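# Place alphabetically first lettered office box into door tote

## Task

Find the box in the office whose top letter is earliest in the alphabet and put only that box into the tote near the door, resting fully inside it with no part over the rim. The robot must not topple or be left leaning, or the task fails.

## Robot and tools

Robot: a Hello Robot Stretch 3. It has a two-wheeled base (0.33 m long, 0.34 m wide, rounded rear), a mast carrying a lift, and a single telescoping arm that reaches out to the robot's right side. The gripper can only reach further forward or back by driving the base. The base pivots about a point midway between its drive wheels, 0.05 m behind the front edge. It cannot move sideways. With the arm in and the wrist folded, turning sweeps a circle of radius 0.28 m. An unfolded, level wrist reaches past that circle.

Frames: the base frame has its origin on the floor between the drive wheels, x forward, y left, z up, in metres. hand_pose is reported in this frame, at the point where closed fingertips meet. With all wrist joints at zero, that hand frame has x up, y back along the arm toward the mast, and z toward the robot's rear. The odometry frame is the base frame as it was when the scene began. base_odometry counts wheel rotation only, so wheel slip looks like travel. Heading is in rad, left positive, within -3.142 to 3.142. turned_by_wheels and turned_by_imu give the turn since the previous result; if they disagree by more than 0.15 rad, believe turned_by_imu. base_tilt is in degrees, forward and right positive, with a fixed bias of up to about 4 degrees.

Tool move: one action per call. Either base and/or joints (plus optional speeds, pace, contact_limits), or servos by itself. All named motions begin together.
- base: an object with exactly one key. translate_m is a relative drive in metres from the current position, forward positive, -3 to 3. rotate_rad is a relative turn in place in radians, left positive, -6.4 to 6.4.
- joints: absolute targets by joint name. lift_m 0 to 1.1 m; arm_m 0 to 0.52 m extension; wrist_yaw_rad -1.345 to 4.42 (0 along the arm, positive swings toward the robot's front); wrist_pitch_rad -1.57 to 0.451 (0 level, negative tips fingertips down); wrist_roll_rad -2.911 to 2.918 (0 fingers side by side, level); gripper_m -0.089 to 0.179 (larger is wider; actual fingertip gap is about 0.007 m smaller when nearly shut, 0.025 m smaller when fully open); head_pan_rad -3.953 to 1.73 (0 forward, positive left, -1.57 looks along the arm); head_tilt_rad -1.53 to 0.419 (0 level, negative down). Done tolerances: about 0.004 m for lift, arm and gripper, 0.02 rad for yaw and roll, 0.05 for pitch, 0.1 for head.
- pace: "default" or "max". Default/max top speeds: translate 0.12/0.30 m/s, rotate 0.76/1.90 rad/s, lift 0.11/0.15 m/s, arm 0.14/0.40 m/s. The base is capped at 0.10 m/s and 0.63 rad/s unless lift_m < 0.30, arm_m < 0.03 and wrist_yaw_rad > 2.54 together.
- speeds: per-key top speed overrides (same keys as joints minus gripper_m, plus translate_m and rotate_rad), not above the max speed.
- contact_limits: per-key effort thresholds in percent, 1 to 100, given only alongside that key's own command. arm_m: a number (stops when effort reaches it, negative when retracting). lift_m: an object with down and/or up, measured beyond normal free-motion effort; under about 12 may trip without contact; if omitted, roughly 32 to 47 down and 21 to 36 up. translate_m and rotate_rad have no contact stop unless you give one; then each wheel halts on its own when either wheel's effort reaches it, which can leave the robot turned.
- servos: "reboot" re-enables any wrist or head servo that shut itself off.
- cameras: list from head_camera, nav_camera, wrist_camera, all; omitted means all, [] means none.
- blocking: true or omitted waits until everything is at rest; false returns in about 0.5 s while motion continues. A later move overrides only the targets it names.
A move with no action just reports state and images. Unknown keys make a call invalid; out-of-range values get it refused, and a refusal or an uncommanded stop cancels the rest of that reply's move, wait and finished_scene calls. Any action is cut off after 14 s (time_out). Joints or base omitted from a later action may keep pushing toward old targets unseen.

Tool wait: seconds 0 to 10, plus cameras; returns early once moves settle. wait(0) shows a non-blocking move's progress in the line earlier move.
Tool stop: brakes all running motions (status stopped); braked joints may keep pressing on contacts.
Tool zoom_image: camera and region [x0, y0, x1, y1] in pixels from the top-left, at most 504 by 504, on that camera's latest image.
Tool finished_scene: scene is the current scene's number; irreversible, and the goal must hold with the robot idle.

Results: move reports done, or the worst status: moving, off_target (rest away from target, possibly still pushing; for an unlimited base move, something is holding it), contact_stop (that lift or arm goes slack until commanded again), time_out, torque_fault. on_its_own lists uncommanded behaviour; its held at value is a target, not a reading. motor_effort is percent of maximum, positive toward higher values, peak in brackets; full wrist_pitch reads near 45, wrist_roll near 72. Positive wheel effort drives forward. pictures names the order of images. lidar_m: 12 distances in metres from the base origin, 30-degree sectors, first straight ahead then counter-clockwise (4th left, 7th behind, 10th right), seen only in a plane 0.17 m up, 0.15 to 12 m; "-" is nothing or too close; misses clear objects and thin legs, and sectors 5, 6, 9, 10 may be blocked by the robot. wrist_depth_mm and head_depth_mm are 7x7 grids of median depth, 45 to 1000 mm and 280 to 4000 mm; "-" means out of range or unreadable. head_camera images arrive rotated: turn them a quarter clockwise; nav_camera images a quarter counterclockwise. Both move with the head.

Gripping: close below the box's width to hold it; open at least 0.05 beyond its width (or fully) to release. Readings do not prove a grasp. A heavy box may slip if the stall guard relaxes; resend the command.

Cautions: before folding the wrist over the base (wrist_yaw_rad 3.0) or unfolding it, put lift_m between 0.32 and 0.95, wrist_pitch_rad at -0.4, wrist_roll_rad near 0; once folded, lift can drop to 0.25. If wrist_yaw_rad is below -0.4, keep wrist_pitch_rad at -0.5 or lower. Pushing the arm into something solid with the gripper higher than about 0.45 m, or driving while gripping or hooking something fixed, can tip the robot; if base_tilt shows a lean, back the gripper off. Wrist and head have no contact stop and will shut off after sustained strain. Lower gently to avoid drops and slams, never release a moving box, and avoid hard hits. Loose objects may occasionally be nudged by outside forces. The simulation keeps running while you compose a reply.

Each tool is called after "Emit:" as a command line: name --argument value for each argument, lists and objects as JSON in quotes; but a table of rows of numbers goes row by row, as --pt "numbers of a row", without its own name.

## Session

Emit:
move --joints '{"lift_m": 0.28, "head_pan_rad": 0, "head_tilt_rad": -0.3}' --pace "max" --cameras '["nav_camera", "head_camera"]'

Emit:
move --joints '{"head_pan_rad": 1.4}' --pace "max" --cameras '["nav_camera", "head_camera"]'

Emit:
move --joints '{"head_pan_rad": -1.5}' --pace "max" --cameras '["nav_camera", "head_camera"]'

Emit:
move --joints '{"head_pan_rad": -3.0}' --pace "max" --cameras '["nav_camera", "head_camera"]'

Scene clock: 1.17 s.
move: done
base_odometry: x=+0.000 y=+0.000 heading=+0.000
turned_by_wheels: +0.000
turned_by_imu: +0.000
base_tilt: forward=+0.9 right=+0.0
lidar_m: 0.73 0.74 0.91 1.57 1.58 1.09 1.00 1.01 1.26 1.55 1.23 0.80
head_depth_mm: 623 664 706 745 789 840 897 / 616 649 684 728 779 833 900 / 612 642 680 722 769 821 878 / 605 638 678 716 760 813 875 / 600 635 670 711 753 804 860 / 599 627 664 704 750 793 851 / 594 625 657 699 739 788 841
base_status: not commanded
joint_positions: lift_m=+0.280 arm_m=+0.002 wrist_yaw_rad=+3.032 wrist_pitch_rad=-0.536 wrist_roll_rad=+0.000 gripper_m=+0.037 head_pan_rad=+0.000 head_tilt_rad=-0.299
joint_status: all done
measured_speeds: all 0
motor_effort: left_wheel=-0.6(0.8) right_wheel=+2.1(2.6) lift_m=+19.5(25.1) arm_m=-11.2(11.2) wrist_yaw_rad=+1.1(1.4) wrist_pitch_rad=+2.5(2.8) wrist_roll_rad=+0.8(1.1) gripper_m=+0.8(0.9) head_pan_rad=-0.4(1.6) head_tilt_rad=-1.9(3.9)
hand_pose: x=+0.0014 y=+0.0601 z=+0.2672 quat_wxyz=(+0.224, +0.691, +0.150, +0.671) (m; base frame)
wrist_depth_mm: - 141 - - - - 726 / 916 155 911 - - - - / 775 176 203 780 777 780 740 / 631 598 202 638 628 642 632 / 532 526 221 528 525 534 530 / 456 278 127 261 447 462 456 / 243 249 238 244 382 400 404
pictures: head_camera (sideways), nav_camera (sideways)
Images, in order (width x height): head_camera 896x504, nav_camera 672x504.

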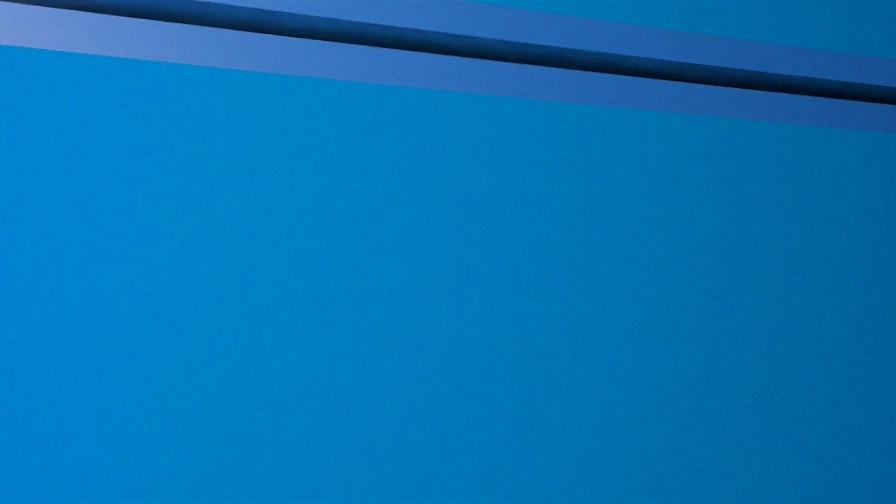

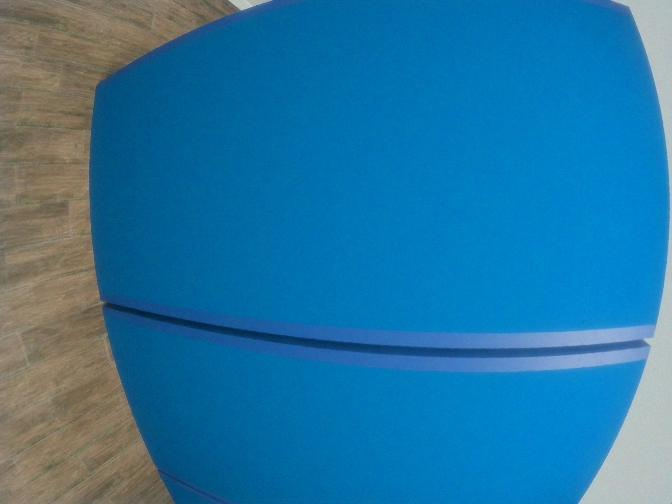

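Scene clock: 2.17 s.
move: done
base_odometry: x=+0.000 y=+0.000 heading=+0.000
turned_by_wheels: +0.000
turned_by_imu: +0.000
base_tilt: forward=+0.8 right=-0.1
lidar_m: 0.73 0.74 0.91 1.57 1.58 1.09 1.00 1.01 1.26 1.55 1.23 0.80
head_depth_mm: 1517 1586 1702 1803 1938 2005 1586 / 1476 1563 1646 1764 1886 1965 1574 / 1444 1527 1618 1723 1833 1899 1573 / 1407 1498 1596 1673 1771 1861 1569 / 1380 1450 1529 1620 1711 1829 1581 / 1346 1421 1484 1571 1670 1768 1579 / 1318 1380 1451 1532 1630 1741 1546
base_status: not commanded
joint_positions: lift_m=+0.280 arm_m=+0.002 wrist_yaw_rad=+3.032 wrist_pitch_rad=-0.536 wrist_roll_rad=+0.000 gripper_m=+0.037 head_pan_rad=+1.431 head_tilt_rad=-0.299
joint_status: all done
measured_speeds: all 0
motor_effort: left_wheel=-0.5(0.7) right_wheel=+2.3(3.0) lift_m=+19.3(19.8) arm_m=-14.1(14.1) wrist_yaw_rad=+0.9(1.3) wrist_pitch_rad=+2.5(2.8) wrist_roll_rad=+0.8(1.0) gripper_m=+0.0(1.2) head_pan_rad=-1.3(4.8) head_tilt_rad=-1.2(2.3)
hand_pose: x=+0.0014 y=+0.0601 z=+0.2672 quat_wxyz=(+0.224, +0.691, +0.150, +0.671) (m; base frame)
wrist_depth_mm: - 140 - - - - 741 / 917 155 911 - - - - / 780 177 203 787 778 785 753 / 634 607 202 637 625 636 636 / 528 531 221 530 535 527 526 / 455 278 127 263 442 451 456 / 241 248 237 243 381 399 398
pictures: head_camera (sideways), nav_camera (sideways)
Images, in order (width x height): head_camera 896x504, nav_camera 672x504.

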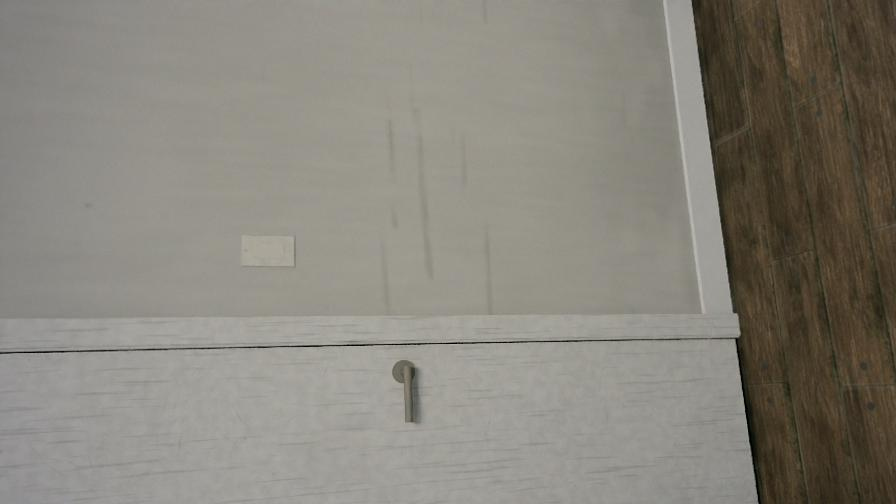

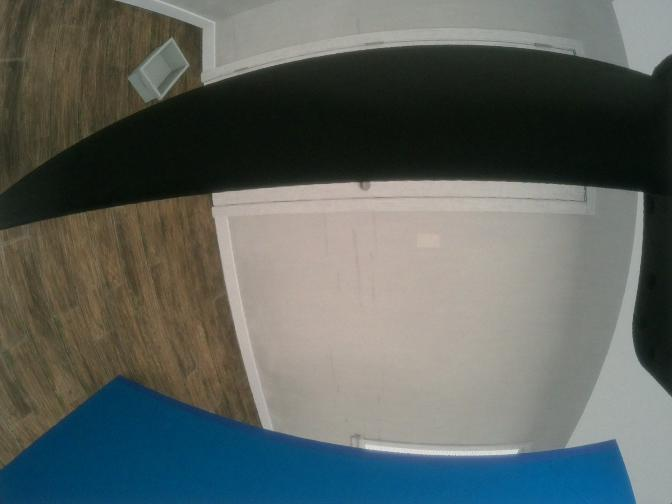

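Scene clock: 3.47 s.
move: done
base_odometry: x=+0.000 y=+0.000 heading=+0.000
turned_by_wheels: +0.000
turned_by_imu: +0.000
base_tilt: forward=+1.0 right=+0.0
lidar_m: 0.73 0.74 0.91 1.57 1.59 1.09 1.00 1.01 1.25 1.55 1.23 0.80
head_depth_mm: 1916 2031 2182 1804 2344 1940 1587 / 1923 2027 2138 1798 2400 1987 1590 / 1907 2014 2140 1771 2361 2009 1583 / 1910 2000 2105 1757 2353 1967 1569 / 1895 1982 2102 1756 2346 1986 1567 / 1865 1980 2084 1723 2310 1975 1565 / 1858 1963 2081 1707 2267 1919 1554
base_status: not commanded
joint_positions: lift_m=+0.280 arm_m=+0.002 wrist_yaw_rad=+3.032 wrist_pitch_rad=-0.536 wrist_roll_rad=+0.000 gripper_m=+0.037 head_pan_rad=-1.552 head_tilt_rad=-0.300
joint_status: all done
measured_speeds: all 0
motor_effort: left_wheel=-0.7(0.8) right_wheel=+2.0(2.6) lift_m=+19.5(20.1) arm_m=-17.9(17.9) wrist_yaw_rad=+0.8(1.1) wrist_pitch_rad=+2.6(3.0) wrist_roll_rad=+0.8(1.1) gripper_m=-0.2(1.3) head_pan_rad=+2.7(5.2) head_tilt_rad=-1.3(2.2)
hand_pose: x=+0.0014 y=+0.0601 z=+0.2672 quat_wxyz=(+0.224, +0.691, +0.150, +0.671) (m; base frame)
wrist_depth_mm: - 140 - - - - 730 / 917 155 930 - - - - / 789 177 202 788 790 791 745 / 627 616 202 627 632 642 642 / 532 545 220 530 530 537 536 / 461 278 127 262 442 461 451 / 244 252 236 244 381 397 396
pictures: head_camera (sideways), nav_camera (sideways)
Images, in order (width x height): head_camera 896x504, nav_camera 672x504.

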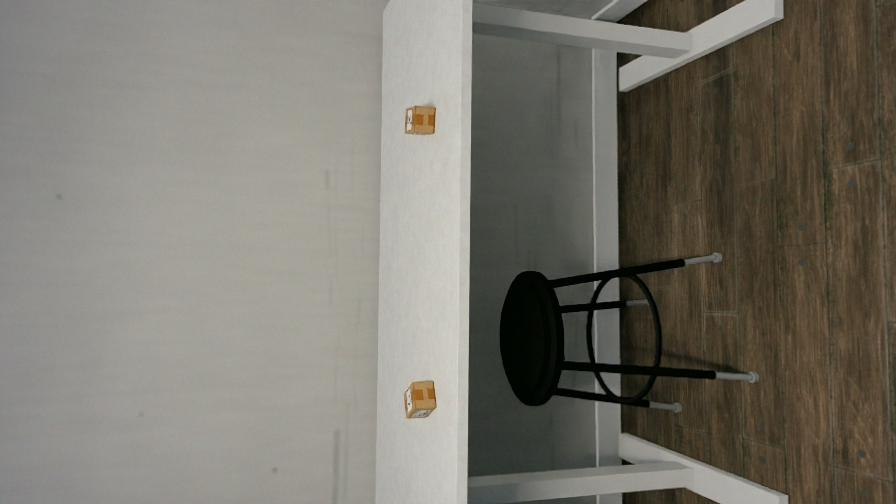

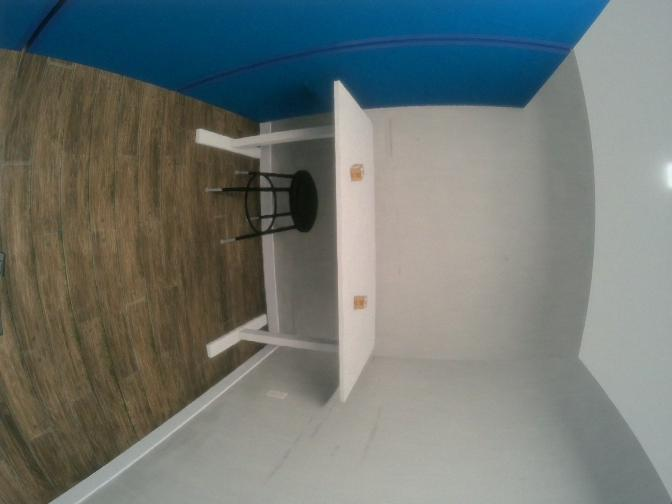

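Scene clock: 5.83 s.
move: done
base_odometry: x=+0.000 y=+0.000 heading=+0.000
turned_by_wheels: +0.000
turned_by_imu: +0.000
base_tilt: forward=+0.9 right=-0.1
lidar_m: 0.73 0.73 0.91 1.57 1.58 1.09 1.00 1.01 1.25 1.55 1.23 0.80
head_depth_mm: 832 894 946 994 1055 1136 1209 / 833 894 946 1004 1062 1137 1216 / 839 900 951 1005 1074 1144 1226 / 841 904 953 1012 1077 1151 1228 / 853 907 963 1018 1083 1155 1242 / 866 915 968 1025 1090 1159 1236 / 873 918 966 1032 1089 1170 1253
base_status: not commanded
joint_positions: lift_m=+0.280 arm_m=+0.002 wrist_yaw_rad=+3.032 wrist_pitch_rad=-0.536 wrist_roll_rad=+0.000 gripper_m=+0.037 head_pan_rad=-3.016 head_tilt_rad=-0.300
joint_status: all done
measured_speeds: translate_m=+0.000 rotate_rad=+0.000 lift_m=+0.000 arm_m=+0.000 wrist_yaw_rad=+0.000 wrist_pitch_rad=+0.000 wrist_roll_rad=+0.000 head_pan_rad=+0.024 head_tilt_rad=+0.000
motor_effort: left_wheel=-0.4(0.7) right_wheel=+2.5(2.6) lift_m=+19.3(19.9) arm_m=-22.2(22.6) wrist_yaw_rad=+0.8(1.4) wrist_pitch_rad=+2.9(2.9) wrist_roll_rad=+0.8(1.1) gripper_m=+0.1(1.6) head_pan_rad=+2.8(5.5) head_tilt_rad=-2.1(3.1)
hand_pose: x=+0.0014 y=+0.0601 z=+0.2672 quat_wxyz=(+0.224, +0.691, +0.150, +0.671) (m; base frame)
wrist_depth_mm: - 140 - - - - 720 / 915 155 914 - - - - / 777 177 202 783 782 776 721 / 630 610 202 624 642 638 630 / 527 533 221 523 530 533 528 / 454 277 127 264 443 455 456 / 243 249 237 244 380 399 401
pictures: head_camera (sideways), nav_camera (sideways)
Images, in order (width x height): head_camera 896x504, nav_camera 672x504.

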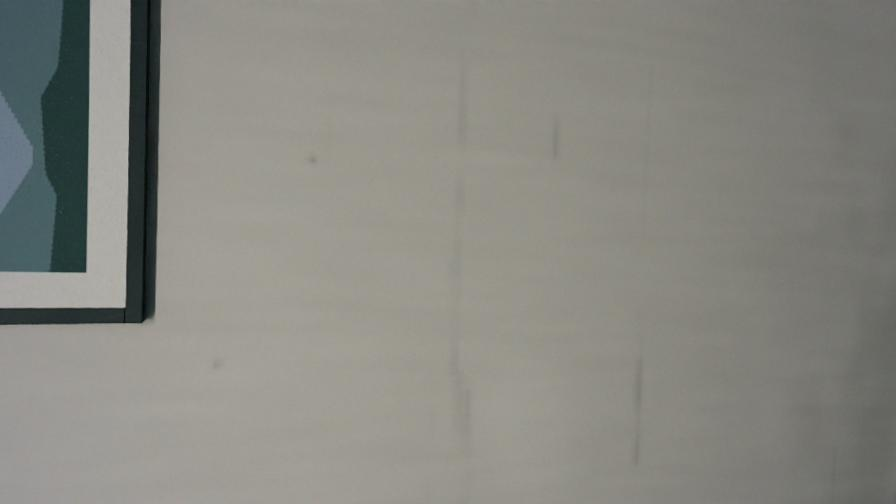

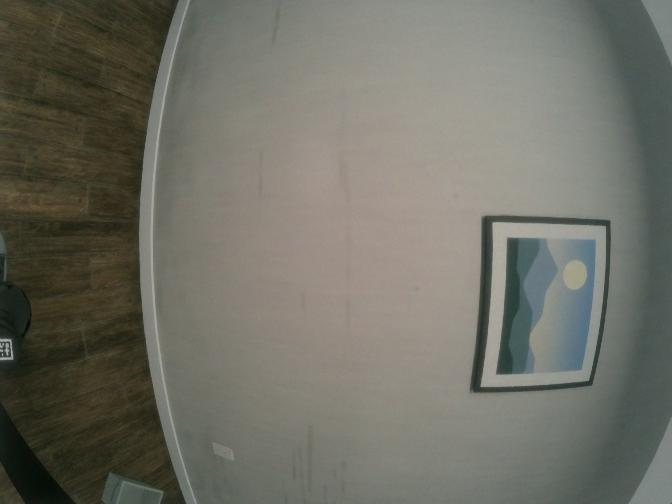

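Emit:
move --base '{"rotate_rad": -1.481}' --joints '{"head_pan_rad": 0.05, "head_tilt_rad": -0.3}' --pace "max" --cameras '[]'

Emit:
move --base '{"translate_m": 0.62}' --pace "max" --cameras '["head_camera"]'

Scene clock: 42.03 s.
move: done
base_odometry: x=+0.000 y=+0.000 heading=-1.481
turned_by_wheels: -1.481
turned_by_imu: -1.474
base_tilt: forward=+1.0 right=-0.3
lidar_m: 1.54 1.08 0.77 0.73 0.75 1.67 1.57 1.48 1.05 1.00 1.03 1.36
head_depth_mm: 1851 1942 2045 1778 2292 2037 1593 / 1862 1967 2079 1784 2333 1998 1584 / 1897 1988 2077 1760 2341 2000 1584 / 1903 2001 2092 1749 2094 1900 1568 / 1913 2003 2114 1925 2385 1973 1554 / 1923 2037 2131 1826 2356 1971 1569 / 1765 1835 1853 1786 1951 1865 1552
base_status: done
joint_positions: lift_m=+0.280 arm_m=+0.002 wrist_yaw_rad=+3.032 wrist_pitch_rad=-0.536 wrist_roll_rad=+0.000 gripper_m=+0.037 head_pan_rad=+0.066 head_tilt_rad=-0.300
joint_status: all done
measured_speeds: translate_m=+0.000 rotate_rad=+0.000 lift_m=+0.000 arm_m=+0.000 wrist_yaw_rad=+0.000 wrist_pitch_rad=+0.000 wrist_roll_rad=+0.000 head_pan_rad=-0.024 head_tilt_rad=+0.000
motor_effort: left_wheel=+8.5(18.3) right_wheel=-6.7(16.2) lift_m=+20.3(20.8) arm_m=-20.8(22.7) wrist_yaw_rad=+0.5(1.3) wrist_pitch_rad=+2.7(3.0) wrist_roll_rad=+0.8(1.1) gripper_m=+0.6(1.3) head_pan_rad=-3.3(6.0) head_tilt_rad=-0.5(4.8)
hand_pose: x=+0.0014 y=+0.0601 z=+0.2672 quat_wxyz=(+0.224, +0.691, +0.150, +0.671) (m; base frame)
wrist_depth_mm: - 140 151 - 709 - - / - 153 160 - 823 - - / 753 173 181 791 795 792 782 / 629 606 202 645 641 633 631 / 525 530 220 527 531 534 530 / 456 277 128 263 441 452 452 / 243 251 236 244 383 397 398
pictures: none
No camera images: "cameras" was empty.

Scene clock: 45.43 s.
move: done
base_odometry: x=+0.056 y=-0.617 heading=-1.480
turned_by_wheels: +0.000
turned_by_imu: +0.000
base_tilt: forward=+1.1 right=+0.0
lidar_m: 0.94 0.94 0.80 0.75 0.78 1.03 2.18 1.45 1.02 0.97 1.00 1.28
head_depth_mm: 1310 1377 1459 1508 948 1755 1594 / 1327 1386 1469 1492 941 1764 1589 / 1335 1414 1478 1486 934 1763 1531 / 1340 1418 1492 1456 929 1233 1563 / 1360 1419 1487 1440 928 1178 1526 / 1362 1438 1523 1441 927 1791 1507 / 1381 1441 1523 1430 966 1714 1438
base_status: done
joint_positions: lift_m=+0.280 arm_m=+0.002 wrist_yaw_rad=+3.032 wrist_pitch_rad=-0.536 wrist_roll_rad=+0.000 gripper_m=+0.037 head_pan_rad=+0.051 head_tilt_rad=-0.300
joint_status: not commanded
measured_speeds: all 0
motor_effort: left_wheel=+8.3(19.8) right_wheel=-4.1(7.6) lift_m=+21.3(21.7) arm_m=-17.3(21.1) wrist_yaw_rad=+0.9(1.2) wrist_pitch_rad=+2.5(2.9) wrist_roll_rad=+0.8(1.1) gripper_m=+0.0(1.5) head_pan_rad=-2.8(4.8) head_tilt_rad=+0.2(1.9)
hand_pose: x=+0.0014 y=+0.0601 z=+0.2672 quat_wxyz=(+0.224, +0.691, +0.150, +0.671) (m; base frame)
wrist_depth_mm: - 141 152 - - 787 - / - 154 162 - - 879 - / 764 176 197 782 781 788 787 / 624 606 202 640 642 634 628 / 538 538 220 524 537 536 532 / 457 278 128 262 444 455 451 / 244 249 237 244 380 402 398
pictures: head_camera (sideways)
Images, in order (width x height): head_camera 896x504.

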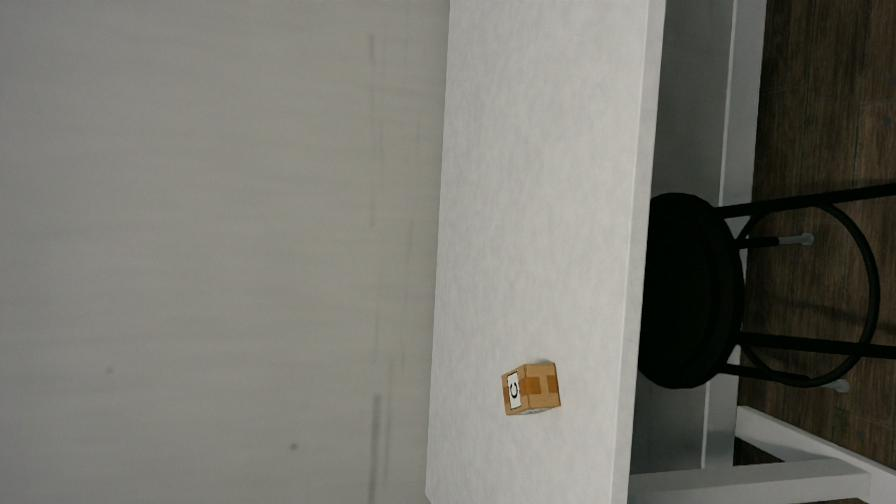

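Emit:
zoom_image --camera "head_camera" --region '[490, 365, 540, 415]'

Emit:
move --joints '{"head_pan_rad": -0.33}' --pace "max" --cameras '["head_camera"]'

Emit:
zoom_image --camera "head_camera" --region '[450, 180, 580, 310]'

Scaled by 10.080 from the camera's 896x504 image, which has a finer 1280x720 frame.

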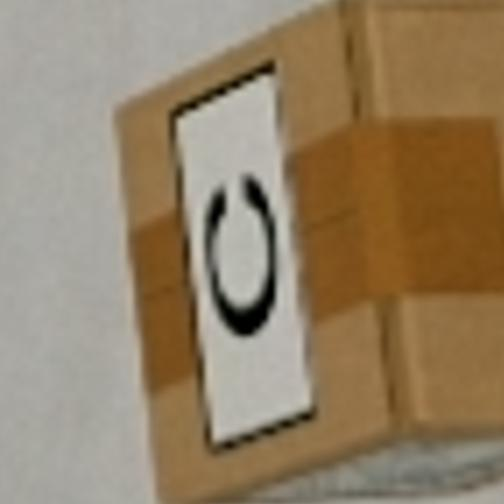

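Scene clock: 51.53 s.
move: done
base_odometry: x=+0.056 y=-0.617 heading=-1.480
turned_by_wheels: +0.000
turned_by_imu: +0.001
base_tilt: forward=+0.9 right=+0.0
lidar_m: 0.94 0.94 0.79 0.76 0.78 1.03 2.19 1.44 1.02 0.97 1.00 1.29
head_depth_mm: 1496 1513 1546 1501 1065 1668 1579 / 1498 1583 1683 1479 1051 1490 1515 / 1452 1529 1627 1475 984 1935 1579 / 1417 1487 1576 1467 983 1871 1558 / 1374 1448 1512 1455 924 1801 1567 / 1336 1392 1460 1431 927 1765 1563 / 1290 1362 1420 1436 915 1153 1524
base_status: not commanded
joint_positions: lift_m=+0.280 arm_m=+0.002 wrist_yaw_rad=+3.032 wrist_pitch_rad=-0.536 wrist_roll_rad=+0.000 gripper_m=+0.037 head_pan_rad=-0.340 head_tilt_rad=-0.300
joint_status: all done
measured_speeds: all 0
motor_effort: left_wheel=+8.3(8.3) right_wheel=-4.1(4.7) lift_m=+22.6(22.7) arm_m=-14.0(14.9) wrist_yaw_rad=+0.6(1.2) wrist_pitch_rad=+2.7(2.9) wrist_roll_rad=+0.7(0.9) gripper_m=-0.5(1.1) head_pan_rad=-2.1(5.2) head_tilt_rad=+0.7(1.2)
hand_pose: x=+0.0014 y=+0.0601 z=+0.2672 quat_wxyz=(+0.224, +0.691, +0.150, +0.671) (m; base frame)
wrist_depth_mm: - 141 152 - - 799 - / - 154 160 - - 886 - / 781 176 198 794 782 783 796 / 630 608 202 629 636 625 634 / 530 528 220 531 525 533 526 / 456 275 128 262 441 458 458 / 245 249 237 242 380 400 403
pictures: head_camera (sideways)
Images, in order (width x height): head_camera 896x504.

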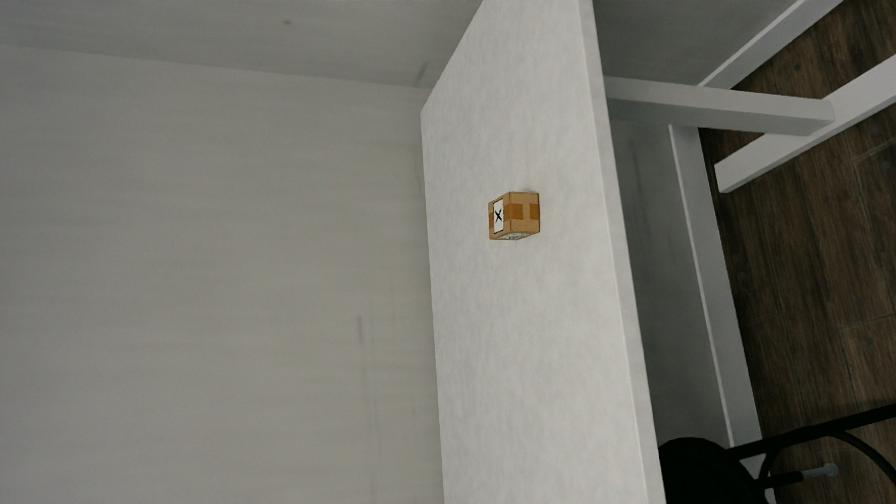

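Scaled by 3.877 from the camera's 896x504 image, which has a finer 1280x720 frame.

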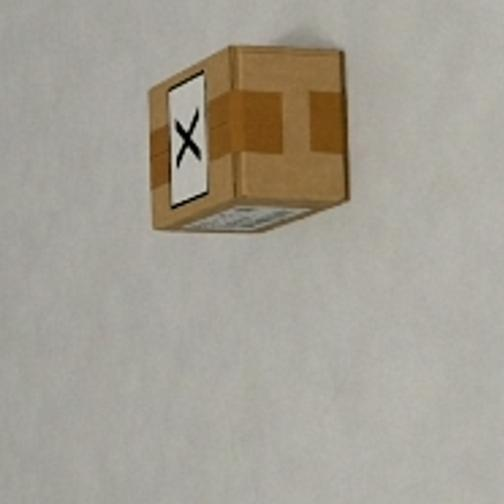

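Emit:
move --base '{"translate_m": 0.26}' --joints '{"head_pan_rad": -1.57, "head_tilt_rad": -0.45}' --pace "max" --cameras '[]'

Emit:
move --base '{"rotate_rad": 1.571}' --pace "max" --cameras '[]'

Emit:
move --base '{"translate_m": 0.3}' --joints '{"lift_m": 0.5, "wrist_pitch_rad": -0.4}' --pace "max" --cameras '["head_camera"]'

Scene clock: 89.97 s.
move: done
base_odometry: x=+0.080 y=-0.876 heading=-1.480
turned_by_wheels: +0.000
turned_by_imu: +0.001
base_tilt: forward=+1.0 right=-0.3
lidar_m: 0.77 0.70 0.81 0.77 0.79 1.05 2.44 1.43 1.01 0.96 0.99 1.07
head_depth_mm: 804 866 939 1021 1126 1253 1353 / 804 866 936 1022 1121 1259 1359 / 808 866 935 1026 1133 1254 1360 / 802 868 943 1026 1129 1251 1352 / 810 870 943 1035 1130 1259 1351 / 810 874 939 1026 1132 1262 1338 / 807 874 949 1035 1133 1264 1355
base_status: done
joint_positions: lift_m=+0.280 arm_m=+0.002 wrist_yaw_rad=+3.032 wrist_pitch_rad=-0.536 wrist_roll_rad=+0.000 gripper_m=+0.037 head_pan_rad=-1.581 head_tilt_rad=-0.450
joint_status: all done
measured_speeds: all 0
motor_effort: left_wheel=+3.7(20.7) right_wheel=+0.1(8.5) lift_m=+24.1(24.4) arm_m=-7.2(10.3) wrist_yaw_rad=+0.7(1.4) wrist_pitch_rad=+2.4(2.9) wrist_roll_rad=+0.8(1.1) gripper_m=+0.6(1.5) head_pan_rad=+3.4(5.0) head_tilt_rad=-2.3(3.4)
hand_pose: x=+0.0014 y=+0.0601 z=+0.2672 quat_wxyz=(+0.224, +0.691, +0.150, +0.671) (m; base frame)
wrist_depth_mm: - 140 152 - 777 - - / 724 154 161 - 825 - - / 760 175 198 765 782 783 877 / 635 605 200 642 632 628 625 / 530 538 220 535 528 529 531 / 458 276 128 263 445 458 458 / 242 248 239 245 382 398 397
pictures: none
No camera images: "cameras" was empty.

Scene clock: 92.07 s.
move: done
base_odometry: x=+0.080 y=-0.876 heading=+0.090
turned_by_wheels: +1.571
turned_by_imu: +1.565
base_tilt: forward=+0.9 right=-0.3
lidar_m: 0.77 0.78 1.03 2.45 1.46 1.02 0.97 0.99 1.08 0.77 0.70 0.81
head_depth_mm: 1088 1185 1282 1009 731 1552 1391 / 1097 1170 1277 1005 727 1549 1394 / 1091 1187 1276 994 730 1540 1376 / 1097 1183 1263 997 727 982 1351 / 1098 1180 1260 994 722 918 1377 / 1098 1178 1260 984 720 935 1338 / 1100 1187 1269 983 722 1527 1350
base_status: done
joint_positions: lift_m=+0.280 arm_m=+0.002 wrist_yaw_rad=+3.032 wrist_pitch_rad=-0.536 wrist_roll_rad=+0.000 gripper_m=+0.037 head_pan_rad=-1.572 head_tilt_rad=-0.450
joint_status: not commanded
measured_speeds: all 0
motor_effort: left_wheel=-8.6(16.9) right_wheel=+9.9(16.3) lift_m=+24.9(25.0) arm_m=-21.5(21.5) wrist_yaw_rad=+0.4(1.4) wrist_pitch_rad=+2.3(3.1) wrist_roll_rad=+0.8(1.0) gripper_m=-0.3(1.1) head_pan_rad=+2.0(4.4) head_tilt_rad=-1.0(3.0)
hand_pose: x=+0.0014 y=+0.0601 z=+0.2672 quat_wxyz=(+0.224, +0.691, +0.150, +0.671) (m; base frame)
wrist_depth_mm: - 140 - - - - 698 / - 155 921 - - - 771 / 783 176 202 788 786 781 762 / 646 606 201 623 625 621 634 / 529 528 220 525 531 533 530 / 457 278 128 262 438 450 462 / 243 248 237 244 379 401 398
pictures: none
No camera images: "cameras" was empty.

Scene clock: 95.70 s.
move: done
base_odometry: x=+0.378 y=-0.849 heading=+0.090
turned_by_wheels: +0.000
turned_by_imu: +0.000
base_tilt: forward=+0.9 right=-0.2
lidar_m: 0.47 0.48 0.63 1.50 1.90 1.33 1.26 1.27 0.83 0.65 0.71 0.50
head_depth_mm: 1079 1163 1260 1014 733 635 1359 / 1081 1165 1266 1006 729 631 1386 / 1079 1169 1257 1003 711 905 1355 / 1084 1171 1261 995 714 964 1350 / 1087 1161 1256 995 726 1540 1387 / 1080 1169 1257 992 722 1103 1282 / 1082 1167 1268 981 719 1353 1365
base_status: done
joint_positions: lift_m=+0.500 arm_m=+0.002 wrist_yaw_rad=+3.032 wrist_pitch_rad=-0.420 wrist_roll_rad=+0.000 gripper_m=+0.037 head_pan_rad=-1.570 head_tilt_rad=-0.450
joint_status: all done
measured_speeds: all 0
motor_effort: left_wheel=-2.1(12.4) right_wheel=+4.4(15.9) lift_m=+28.3(34.2) arm_m=-18.5(22.7) wrist_yaw_rad=+1.0(1.4) wrist_pitch_rad=+3.4(6.5) wrist_roll_rad=+0.8(1.3) gripper_m=+0.2(1.4) head_pan_rad=+1.4(4.4) head_tilt_rad=-1.0(3.4)
hand_pose: x=+0.0032 y=+0.0761 z=+0.5123 quat_wxyz=(+0.185, +0.698, +0.110, +0.683) (m; base frame)
wrist_depth_mm: - 137 - - - 641 - / - 146 - - - 686 - / - 160 - - - 752 - / - - 206 - - 782 - / 942 901 199 941 895 - - / 770 769 128 712 759 751 - / 668 685 250 669 658 655 -
pictures: head_camera (sideways)
Images, in order (width x height): head_camera 896x504.

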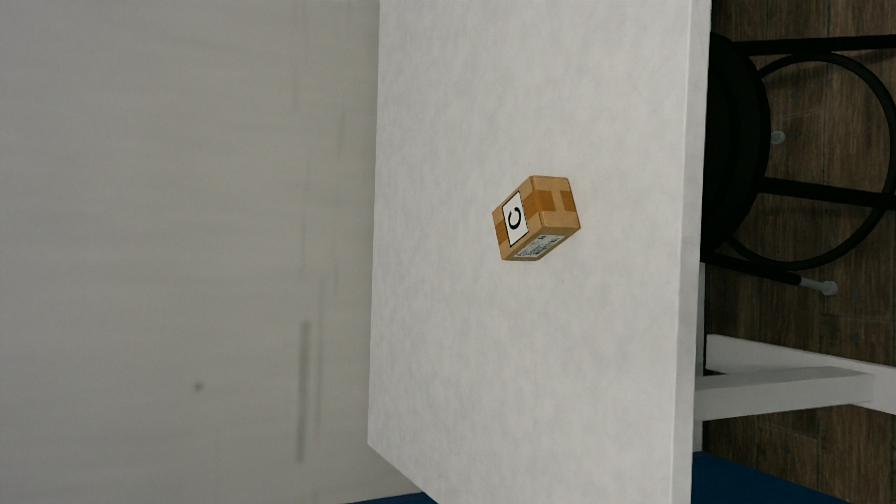

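Emit:
move --base '{"translate_m": -0.048}' --joints '{"lift_m": 0.96, "wrist_yaw_rad": 0.375, "gripper_m": 0.135}' --pace "max" --cameras '[]'

Emit:
move --joints '{"arm_m": 0.317, "wrist_pitch_rad": -0.5}' --pace "max" --cameras '["wrist_camera"]'

Scene clock: 118.40 s.
move: done
base_odometry: x=+0.331 y=-0.854 heading=+0.090
turned_by_wheels: +0.000
turned_by_imu: +0.001
base_tilt: forward=+0.8 right=-0.2
lidar_m: 0.52 0.53 0.69 2.45 1.84 1.28 1.21 1.24 0.82 0.65 0.78 0.54
head_depth_mm: 1076 1170 1254 1012 731 634 - / 1082 1169 1265 1003 732 631 - / 1074 1167 1259 999 728 629 - / 1083 1156 1270 996 708 - - / 1087 1169 1251 994 722 1528 1347 / 1090 1171 1257 987 721 625 1272 / 1085 1170 1256 985 721 609 1380
base_status: done
joint_positions: lift_m=+0.960 arm_m=+0.002 wrist_yaw_rad=+0.378 wrist_pitch_rad=-0.419 wrist_roll_rad=+0.000 gripper_m=+0.135 head_pan_rad=-1.570 head_tilt_rad=-0.450
joint_status: all done
measured_speeds: all 0
motor_effort: left_wheel=-1.8(11.0) right_wheel=-7.1(9.0) lift_m=+30.7(34.2) arm_m=-11.7(15.6) wrist_yaw_rad=-1.5(8.8) wrist_pitch_rad=+3.5(3.9) wrist_roll_rad=+0.8(1.1) gripper_m=-0.2(92.4) head_pan_rad=+2.4(3.9) head_tilt_rad=-0.8(2.0)
hand_pose: x=+0.0612 y=-0.3552 z=+0.9724 quat_wxyz=(+0.707, +0.275, -0.651, -0.015) (m; base frame)
wrist_depth_mm: - - 936 - - - - / - - - - - - - / - - - - 445 - - / - - - - 435 - - / - - - - - 144 - / - 123 - - 672 124 - / - 118 - - - 707 107
pictures: none
No camera images: "cameras" was empty.

Scene clock: 120.47 s.
move: done
base_odometry: x=+0.331 y=-0.854 heading=+0.090
turned_by_wheels: +0.000
turned_by_imu: +0.000
base_tilt: forward=+1.0 right=-0.4
lidar_m: 0.52 0.53 0.69 2.44 1.84 1.28 1.22 1.24 0.82 0.65 0.78 0.54
head_depth_mm: 1084 1167 1215 356 731 635 1392 / 1084 1169 446 421 731 631 1329 / 1080 1168 1239 434 675 905 1392 / 1085 1168 1255 533 699 943 1326 / 1084 1168 1263 987 725 1538 1344 / 1086 1174 1252 991 723 1126 1285 / 1085 1166 1253 990 716 1119 1379
base_status: not commanded
joint_positions: lift_m=+0.960 arm_m=+0.317 wrist_yaw_rad=+0.377 wrist_pitch_rad=-0.514 wrist_roll_rad=+0.000 gripper_m=+0.135 head_pan_rad=-1.570 head_tilt_rad=-0.450
joint_status: all done
measured_speeds: all 0
motor_effort: left_wheel=-1.8(2.1) right_wheel=-7.4(7.6) lift_m=+30.2(31.1) arm_m=+22.9(25.1) wrist_yaw_rad=-1.4(2.2) wrist_pitch_rad=+2.4(5.3) wrist_roll_rad=+0.8(1.1) gripper_m=+0.0(1.2) head_pan_rad=+3.0(3.9) head_tilt_rad=-0.4(1.9)
hand_pose: x=+0.0563 y=-0.6584 z=+0.9517 quat_wxyz=(+0.706, +0.305, -0.638, -0.049) (m; base frame)
wrist_depth_mm: - - - - - - 541 / - - - - - - - / - - - - - - - / - - - - - - - / - - - 230 - 145 - / 258 123 254 205 248 124 254 / - 218 228 183 225 218 221
pictures: wrist_camera
Images, in order (width x height): wrist_camera 644x364.

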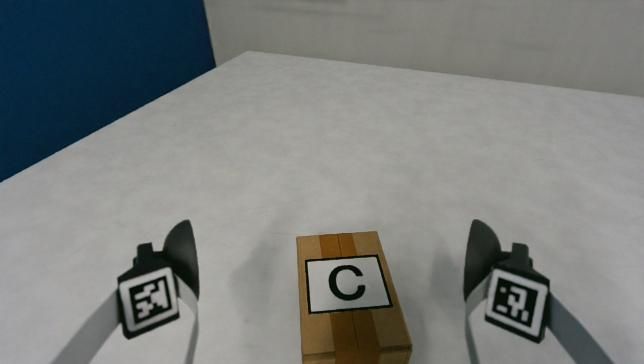

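Emit:
move --joints '{"arm_m": 0.34, "lift_m": 0.878}' --speeds '{"lift_m": 0.07}' --contact_limits '{"lift_m": {"down": 20}}' --cameras '[]'

Emit:
move --joints '{"gripper_m": 0.03}' --cameras '["wrist_camera"]'

Scene clock: 129.47 s.
move: done
base_odometry: x=+0.331 y=-0.854 heading=+0.090
turned_by_wheels: +0.000
turned_by_imu: +0.001
base_tilt: forward=+1.1 right=-0.2
lidar_m: 0.52 0.53 0.69 2.45 1.83 1.29 1.22 1.24 0.82 0.65 0.78 0.54
head_depth_mm: 1083 1171 1253 952 362 601 1402 / 1086 1169 1267 470 487 631 1322 / 1091 1170 1258 486 500 903 1386 / 1081 1166 1266 996 650 943 1324 / 1077 1162 1259 991 697 1531 1360 / 1088 1170 1254 990 721 1124 1290 / 1089 1174 1260 984 720 1124 1382
base_status: not commanded
joint_positions: lift_m=+0.878 arm_m=+0.340 wrist_yaw_rad=+0.377 wrist_pitch_rad=-0.510 wrist_roll_rad=+0.001 gripper_m=+0.135 head_pan_rad=-1.570 head_tilt_rad=-0.450
joint_status: all done
measured_speeds: all 0
motor_effort: left_wheel=-2.0(2.0) right_wheel=-7.1(7.8) lift_m=+18.0(28.2) arm_m=+22.4(25.3) wrist_yaw_rad=-1.0(2.0) wrist_pitch_rad=+1.5(2.8) wrist_roll_rad=+0.6(1.1) gripper_m=+0.0(1.0) head_pan_rad=+2.4(4.6) head_tilt_rad=+0.9(1.6)
contact_limits: lift_m down 20 (down: maximum 72; up: maximum 65)
hand_pose: x=+0.0565 y=-0.6820 z=+0.8706 quat_wxyz=(+0.706, +0.304, -0.639, -0.047) (m; base frame)
wrist_depth_mm: - - - - - 549 522 / - - - - - - - / - - - - - - - / 238 238 238 157 231 239 239 / 198 198 192 130 140 192 198 / 169 124 164 109 115 125 169 / - 140 148 116 131 140 107
pictures: none
No camera images: "cameras" was empty.

Scene clock: 131.07 s.
move: done
base_odometry: x=+0.331 y=-0.854 heading=+0.090
turned_by_wheels: +0.000
turned_by_imu: +0.000
base_tilt: forward=+1.0 right=-0.1
lidar_m: 0.52 0.53 0.69 2.45 1.83 1.28 1.21 1.24 0.82 0.65 0.78 0.54
head_depth_mm: 1076 1160 1261 959 362 601 1398 / 1083 1162 1269 469 489 632 1334 / 1083 1167 1272 485 501 905 1387 / 1082 1167 1280 1002 648 938 1325 / 1080 1164 1249 996 711 1537 1339 / 1089 1165 1254 987 722 1124 1281 / 1092 1168 1259 981 721 1133 1379
base_status: not commanded
joint_positions: lift_m=+0.878 arm_m=+0.340 wrist_yaw_rad=+0.379 wrist_pitch_rad=-0.503 wrist_roll_rad=+0.003 gripper_m=+0.031 head_pan_rad=-1.570 head_tilt_rad=-0.450
joint_status: all done
measured_speeds: all 0
motor_effort: left_wheel=-1.6(1.9) right_wheel=-6.8(7.3) lift_m=+20.3(20.3) arm_m=+19.4(22.1) wrist_yaw_rad=-2.7(3.2) wrist_pitch_rad=+0.5(1.9) wrist_roll_rad=+0.2(0.7) gripper_m=-27.6(99.2) head_pan_rad=+2.0(3.4) head_tilt_rad=+0.9(1.6)
contact_limits: lift_m down 20 (down: maximum 72; up: maximum 65)
hand_pose: x=+0.0573 y=-0.6828 z=+0.8720 quat_wxyz=(+0.705, +0.302, -0.640, -0.044) (m; base frame)
wrist_depth_mm: - - - - - 552 536 / - - - - - - - / - - - - - - - / 243 242 241 159 242 244 243 / 201 200 148 132 146 201 200 / 171 170 124 111 125 165 171 / 152 120 127 122 142 142 149
pictures: wrist_camera
Images, in order (width x height): wrist_camera 644x364.

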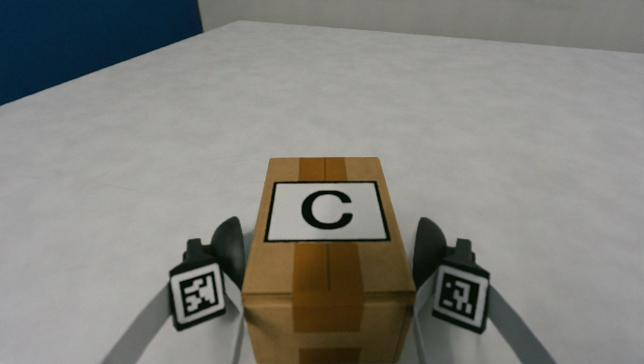

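Emit:
move --joints '{"lift_m": 0.94}' --pace "max" --cameras '[]'

Emit:
move --joints '{"arm_m": 0.0, "wrist_yaw_rad": 1.57, "wrist_pitch_rad": -0.4}' --speeds '{"arm_m": 0.3}' --cameras '["wrist_camera"]'

Emit:
move --base '{"rotate_rad": 1.571}' --joints '{"lift_m": 0.28, "wrist_yaw_rad": 2.6, "head_pan_rad": -1.57, "head_tilt_rad": -0.35}' --pace "max" --cameras '[]'

Emit:
move --base '{"translate_m": 1.98}' --pace "max" --cameras '["nav_camera"]'

Emit:
move --base '{"rotate_rad": -1.571}' --pace "max" --cameras '[]'

Emit:
move --base '{"translate_m": 2.15}' --joints '{"head_pan_rad": -0.75, "head_tilt_rad": -0.35}' --pace "max" --cameras '["head_camera", "nav_camera"]'

Scene clock: 155.40 s.
move: done
base_odometry: x=+0.331 y=-0.854 heading=+0.090
turned_by_wheels: +0.000
turned_by_imu: +0.001
base_tilt: forward=+1.0 right=-0.2
lidar_m: 0.52 0.53 0.69 2.45 1.84 1.28 1.21 1.24 0.82 0.65 0.78 0.54
head_depth_mm: 1088 1162 1245 367 679 634 1386 / 1079 1160 1219 451 731 632 1334 / 1083 1169 1238 462 677 902 1392 / 1079 1166 1264 582 700 936 1314 / 1082 1160 1267 989 724 1531 1352 / 1081 1171 1245 990 721 1122 1287 / 1081 1172 1260 982 719 1126 1380
base_status: not commanded
joint_positions: lift_m=+0.940 arm_m=+0.340 wrist_yaw_rad=+0.378 wrist_pitch_rad=-0.521 wrist_roll_rad=+0.003 gripper_m=+0.034 head_pan_rad=-1.570 head_tilt_rad=-0.450
joint_status: all done
measured_speeds: all 0
motor_effort: left_wheel=-1.6(1.9) right_wheel=-6.7(7.3) lift_m=+32.7(35.0) arm_m=+12.9(14.9) wrist_yaw_rad=-2.1(3.1) wrist_pitch_rad=+3.9(4.1) wrist_roll_rad=+0.0(0.3) gripper_m=-14.0(14.8) head_pan_rad=+1.3(2.8) head_tilt_rad=+0.7(2.1)
hand_pose: x=+0.0561 y=-0.6804 z=+0.9302 quat_wxyz=(+0.705, +0.308, -0.637, -0.051) (m; base frame)
wrist_depth_mm: - - - - - 557 537 / - - - - - - 560 / - - - - - - - / - - - - - - - / 267 269 149 155 148 258 267 / 237 236 124 113 126 230 237 / 212 122 118 117 197 122 212
pictures: none
No camera images: "cameras" was empty.

Scene clock: 158.80 s.
move: done
base_odometry: x=+0.331 y=-0.854 heading=+0.090
turned_by_wheels: +0.000
turned_by_imu: +0.001
base_tilt: forward=+1.0 right=-0.2
lidar_m: 0.52 0.53 0.69 2.45 1.84 1.28 1.22 1.24 0.82 0.65 0.78 0.55
head_depth_mm: 1078 1171 1258 1007 733 614 - / 1083 1165 1259 1005 731 633 - / 1082 1168 1258 999 727 911 - / 1083 1163 1263 995 724 940 1350 / 1086 1177 1260 998 723 1525 1360 / 1089 1172 1264 990 725 1124 1284 / 1086 1176 1254 981 721 1128 1381
base_status: not commanded
joint_positions: lift_m=+0.940 arm_m=+0.002 wrist_yaw_rad=+1.567 wrist_pitch_rad=-0.429 wrist_roll_rad=+0.003 gripper_m=+0.034 head_pan_rad=-1.570 head_tilt_rad=-0.450
joint_status: all done
joint sent to its limit — arm_m, lower limit.
measured_speeds: all 0
motor_effort: left_wheel=-1.7(1.9) right_wheel=-6.4(7.2) lift_m=+25.9(32.8) arm_m=-22.2(24.0) wrist_yaw_rad=+3.1(6.7) wrist_pitch_rad=+5.1(8.1) wrist_roll_rad=-0.2(0.3) gripper_m=-14.0(15.0) head_pan_rad=+1.1(3.1) head_tilt_rad=+1.7(3.0)
hand_pose: x=+0.2016 y=-0.1476 z=+0.9502 quat_wxyz=(+0.596, +0.595, -0.384, +0.380) (m; base frame)
wrist_depth_mm: - - - - 408 412 - / - - - - 447 439 - / - - - - 484 478 - / - - - - 533 - - / - - 148 155 155 - - / - - 125 113 126 119 - / - 96 117 117 - - -
pictures: wrist_camera
Images, in order (width x height): wrist_camera 644x364.

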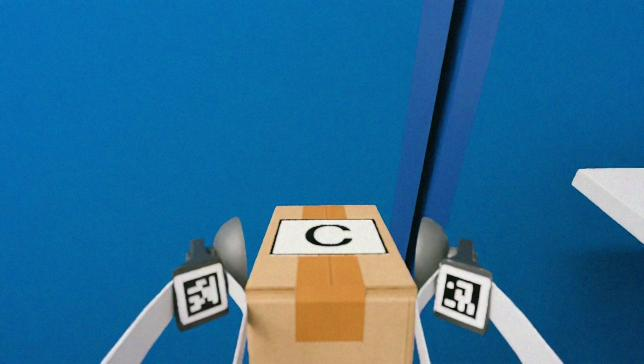

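Scene clock: 164.00 s.
move: done
base_odometry: x=+0.331 y=-0.854 heading=+1.661
turned_by_wheels: +1.570
turned_by_imu: +1.566
base_tilt: forward=+1.0 right=-0.2
lidar_m: 1.58 1.86 1.29 1.21 1.24 0.82 0.65 0.79 0.55 0.52 0.53 0.69
head_depth_mm: 417 443 471 504 542 585 638 / 418 443 472 504 542 583 638 / 416 441 470 503 542 585 638 / 416 441 471 504 541 585 637 / 416 442 469 504 542 585 636 / 416 441 470 502 539 584 634 / 415 441 469 503 541 583 634
base_status: done
joint_positions: lift_m=+0.280 arm_m=+0.002 wrist_yaw_rad=+2.597 wrist_pitch_rad=-0.427 wrist_roll_rad=+0.003 gripper_m=+0.034 head_pan_rad=-1.570 head_tilt_rad=-0.350
joint_status: all done
measured_speeds: all 0
motor_effort: left_wheel=-10.9(14.6) right_wheel=+10.8(15.5) lift_m=+20.7(25.3) arm_m=-19.5(22.5) wrist_yaw_rad=+3.3(9.2) wrist_pitch_rad=+4.8(5.3) wrist_roll_rad=-0.1(0.4) gripper_m=-14.2(15.2) head_pan_rad=+1.2(2.5) head_tilt_rad=+3.8(5.0)
hand_pose: x=+0.0944 y=+0.0442 z=+0.2907 quat_wxyz=(+0.331, +0.706, -0.042, +0.624) (m; base frame)
wrist_depth_mm: - - - - - - - / - - - - - - - / 938 - - - - - - / 752 744 749 770 753 740 752 / 602 613 156 155 579 607 607 / 511 507 125 113 127 491 501 / 210 255 118 116 420 413 433
pictures: none
No camera images: "cameras" was empty.

Scene clock: 172.03 s.
move: done
base_odometry: x=+0.153 y=+1.118 heading=+1.661
turned_by_wheels: +0.000
turned_by_imu: -0.001
base_tilt: forward=+1.0 right=-0.2
lidar_m: 0.52 0.51 0.66 1.36 1.38 1.80 2.05 0.58 0.59 2.84 0.80 0.55
head_depth_mm: 2964 3180 3310 3556 2523 1894 1501 / 2975 3187 3284 3543 2499 1878 1528 / 2943 3157 3329 3481 2481 1879 1499 / 2941 3147 3355 3464 2457 1871 1506 / 2986 3157 3351 3506 2468 1862 1491 / 2612 2655 2627 2720 2351 1861 1503 / 1716 1698 1724 1764 1791 1736 1487
base_status: done
joint_positions: lift_m=+0.280 arm_m=+0.002 wrist_yaw_rad=+2.597 wrist_pitch_rad=-0.427 wrist_roll_rad=+0.003 gripper_m=+0.034 head_pan_rad=-1.570 head_tilt_rad=-0.350
joint_status: not commanded
measured_speeds: all 0
motor_effort: left_wheel=+6.3(12.8) right_wheel=+2.3(18.2) lift_m=+22.9(22.9) arm_m=-11.8(19.9) wrist_yaw_rad=+2.8(3.5) wrist_pitch_rad=+4.6(5.1) wrist_roll_rad=-0.3(0.4) gripper_m=-13.4(15.2) head_pan_rad=+0.3(2.3) head_tilt_rad=+2.3(4.7)
hand_pose: x=+0.0943 y=+0.0442 z=+0.2907 quat_wxyz=(+0.330, +0.706, -0.042, +0.625) (m; base frame)
wrist_depth_mm: - - - - - - - / - - - - - - - / - 887 - 878 - - - / 770 759 753 740 675 - - / 607 607 156 156 154 503 - / 507 505 124 113 126 489 445 / 211 255 118 116 426 408 424
pictures: nav_camera (sideways)
Images, in order (width x height): nav_camera 672x504.

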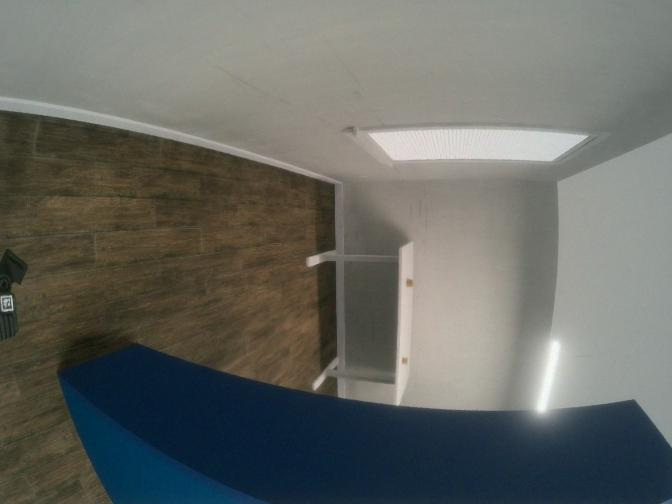

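Scene clock: 174.13 s.
move: done
base_odometry: x=+0.153 y=+1.118 heading=+0.090
turned_by_wheels: -1.571
turned_by_imu: -1.563
base_tilt: forward=+1.0 right=-0.3
lidar_m: 2.58 0.79 0.55 0.52 0.51 0.67 1.36 1.39 1.82 1.86 0.58 0.59
head_depth_mm: 2840 3015 3148 3303 2507 1908 1505 / 2814 2988 3125 3348 2466 1873 1506 / 2838 3001 3088 3068 2506 1871 1508 / 2813 2996 3102 3292 2480 1856 1502 / 2800 2953 2912 3199 2499 1875 1501 / 1683 1739 1756 1780 1811 1724 1499 / 1164 1165 1177 1198 1211 1243 1262
base_status: done
joint_positions: lift_m=+0.280 arm_m=+0.002 wrist_yaw_rad=+2.597 wrist_pitch_rad=-0.427 wrist_roll_rad=+0.003 gripper_m=+0.034 head_pan_rad=-1.570 head_tilt_rad=-0.350
joint_status: not commanded
measured_speeds: all 0
motor_effort: left_wheel=+9.6(18.1) right_wheel=-10.0(14.8) lift_m=+27.6(27.6) arm_m=-21.9(22.2) wrist_yaw_rad=+2.9(3.4) wrist_pitch_rad=+4.7(5.1) wrist_roll_rad=-0.1(0.4) gripper_m=-13.1(14.8) head_pan_rad=-0.3(1.7) head_tilt_rad=+2.2(4.3)
hand_pose: x=+0.0943 y=+0.0442 z=+0.2907 quat_wxyz=(+0.330, +0.706, -0.042, +0.625) (m; base frame)
wrist_depth_mm: - - - - - - - / - - - - - - - / - - - - 927 - - / - - - 711 741 754 755 / 511 588 151 155 585 617 601 / 504 509 124 113 126 490 505 / 211 257 119 116 424 412 434
pictures: none
No camera images: "cameras" was empty.

Scene clock: 182.77 s.
move: done
base_odometry: x=+2.294 y=+1.313 heading=+0.091
turned_by_wheels: +0.000
turned_by_imu: -0.002
base_tilt: forward=+1.1 right=-0.2
lidar_m: 0.81 0.99 0.69 0.65 0.66 0.87 1.61 1.34 1.76 2.65 1.58 1.34
head_depth_mm: 2011 2175 2375 1296 2423 1878 1516 / 1789 1922 2064 1233 1008 1803 1503 / 1628 1737 1839 1276 899 1902 1517 / 1475 1576 1701 1274 850 1795 1507 / 1372 1442 1537 1266 850 717 1500 / 1266 1345 1406 1255 844 661 1485 / 1190 1245 1311 1235 792 635 1407
base_status: done
joint_positions: lift_m=+0.280 arm_m=+0.002 wrist_yaw_rad=+2.597 wrist_pitch_rad=-0.427 wrist_roll_rad=+0.003 gripper_m=+0.034 head_pan_rad=-0.750 head_tilt_rad=-0.350
joint_status: all done
measured_speeds: all 0
motor_effort: left_wheel=+7.7(20.2) right_wheel=-3.9(9.1) lift_m=+31.7(32.8) arm_m=-17.4(22.2) wrist_yaw_rad=+2.6(3.4) wrist_pitch_rad=+4.8(5.2) wrist_roll_rad=-0.1(0.4) gripper_m=-13.7(15.3) head_pan_rad=-3.1(4.8) head_tilt_rad=+1.8(4.7)
hand_pose: x=+0.0943 y=+0.0442 z=+0.2907 quat_wxyz=(+0.330, +0.706, -0.042, +0.625) (m; base frame)
wrist_depth_mm: - - - - - - - / - - - - - - - / - - - 886 - - 945 / - - 723 750 757 752 746 / 582 617 156 155 581 602 609 / 507 506 124 113 127 490 509 / 211 256 118 116 426 412 436
pictures: head_camera (sideways), nav_camera (sideways)
Images, in order (width x height): head_camera 896x504, nav_camera 672x504.

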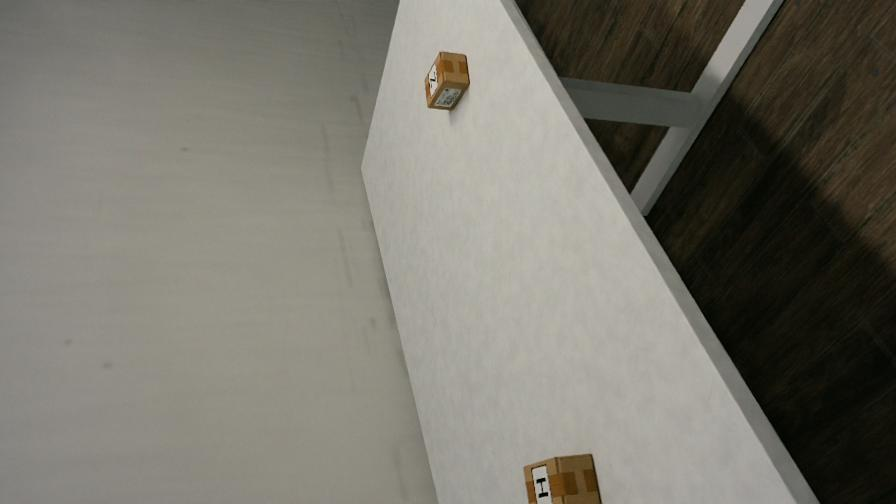

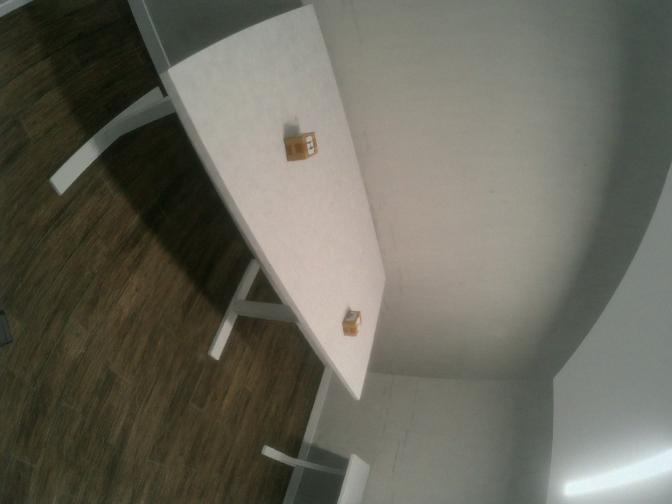

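Emit:
move --base '{"rotate_rad": -1.571}' --joints '{"head_pan_rad": 0.0, "head_tilt_rad": -0.25}' --pace "max" --cameras '["head_camera"]'

Scene clock: 213.33 s.
move: done
base_odometry: x=+2.294 y=+1.313 heading=-1.480
turned_by_wheels: -1.571
turned_by_imu: -1.563
base_tilt: forward=+0.9 right=-0.2
lidar_m: 2.65 1.58 1.34 0.81 0.97 0.68 0.65 0.67 0.88 1.47 1.34 1.77
head_depth_mm: 2785 2854 3002 3077 3056 2174 1661 / 2794 2835 2984 3065 3057 2165 1646 / 2742 2824 3024 3047 3033 2143 1647 / 2812 2903 3023 2886 2829 2144 1651 / 2815 2932 2974 3114 2963 2125 1666 / 2744 2926 3081 3198 3015 2142 1643 / 2780 2933 3044 3189 2902 2073 1625
base_status: done
joint_positions: lift_m=+0.280 arm_m=+0.002 wrist_yaw_rad=+2.597 wrist_pitch_rad=-0.427 wrist_roll_rad=+0.003 gripper_m=+0.034 head_pan_rad=+0.009 head_tilt_rad=-0.250
joint_status: all done
measured_speeds: all 0
motor_effort: left_wheel=+9.4(17.9) right_wheel=-10.1(15.6) lift_m=+30.7(31.3) arm_m=-21.9(22.4) wrist_yaw_rad=+2.4(3.3) wrist_pitch_rad=+4.8(5.1) wrist_roll_rad=-0.2(0.3) gripper_m=-13.2(14.6) head_pan_rad=-4.3(5.6) head_tilt_rad=+4.3(6.2)
hand_pose: x=+0.0943 y=+0.0442 z=+0.2907 quat_wxyz=(+0.330, +0.706, -0.042, +0.625) (m; base frame)
wrist_depth_mm: - - - - - - - / - - - - - - - / - - - - - - - / 766 745 795 753 750 764 746 / 618 606 151 155 583 603 607 / 511 505 125 113 126 490 501 / 211 255 118 116 423 412 435
pictures: head_camera (sideways)
Images, in order (width x height): head_camera 896x504.

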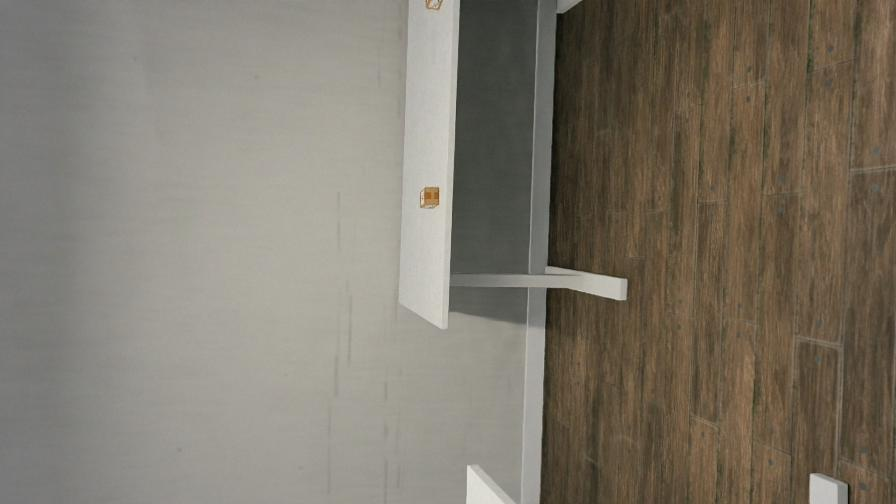

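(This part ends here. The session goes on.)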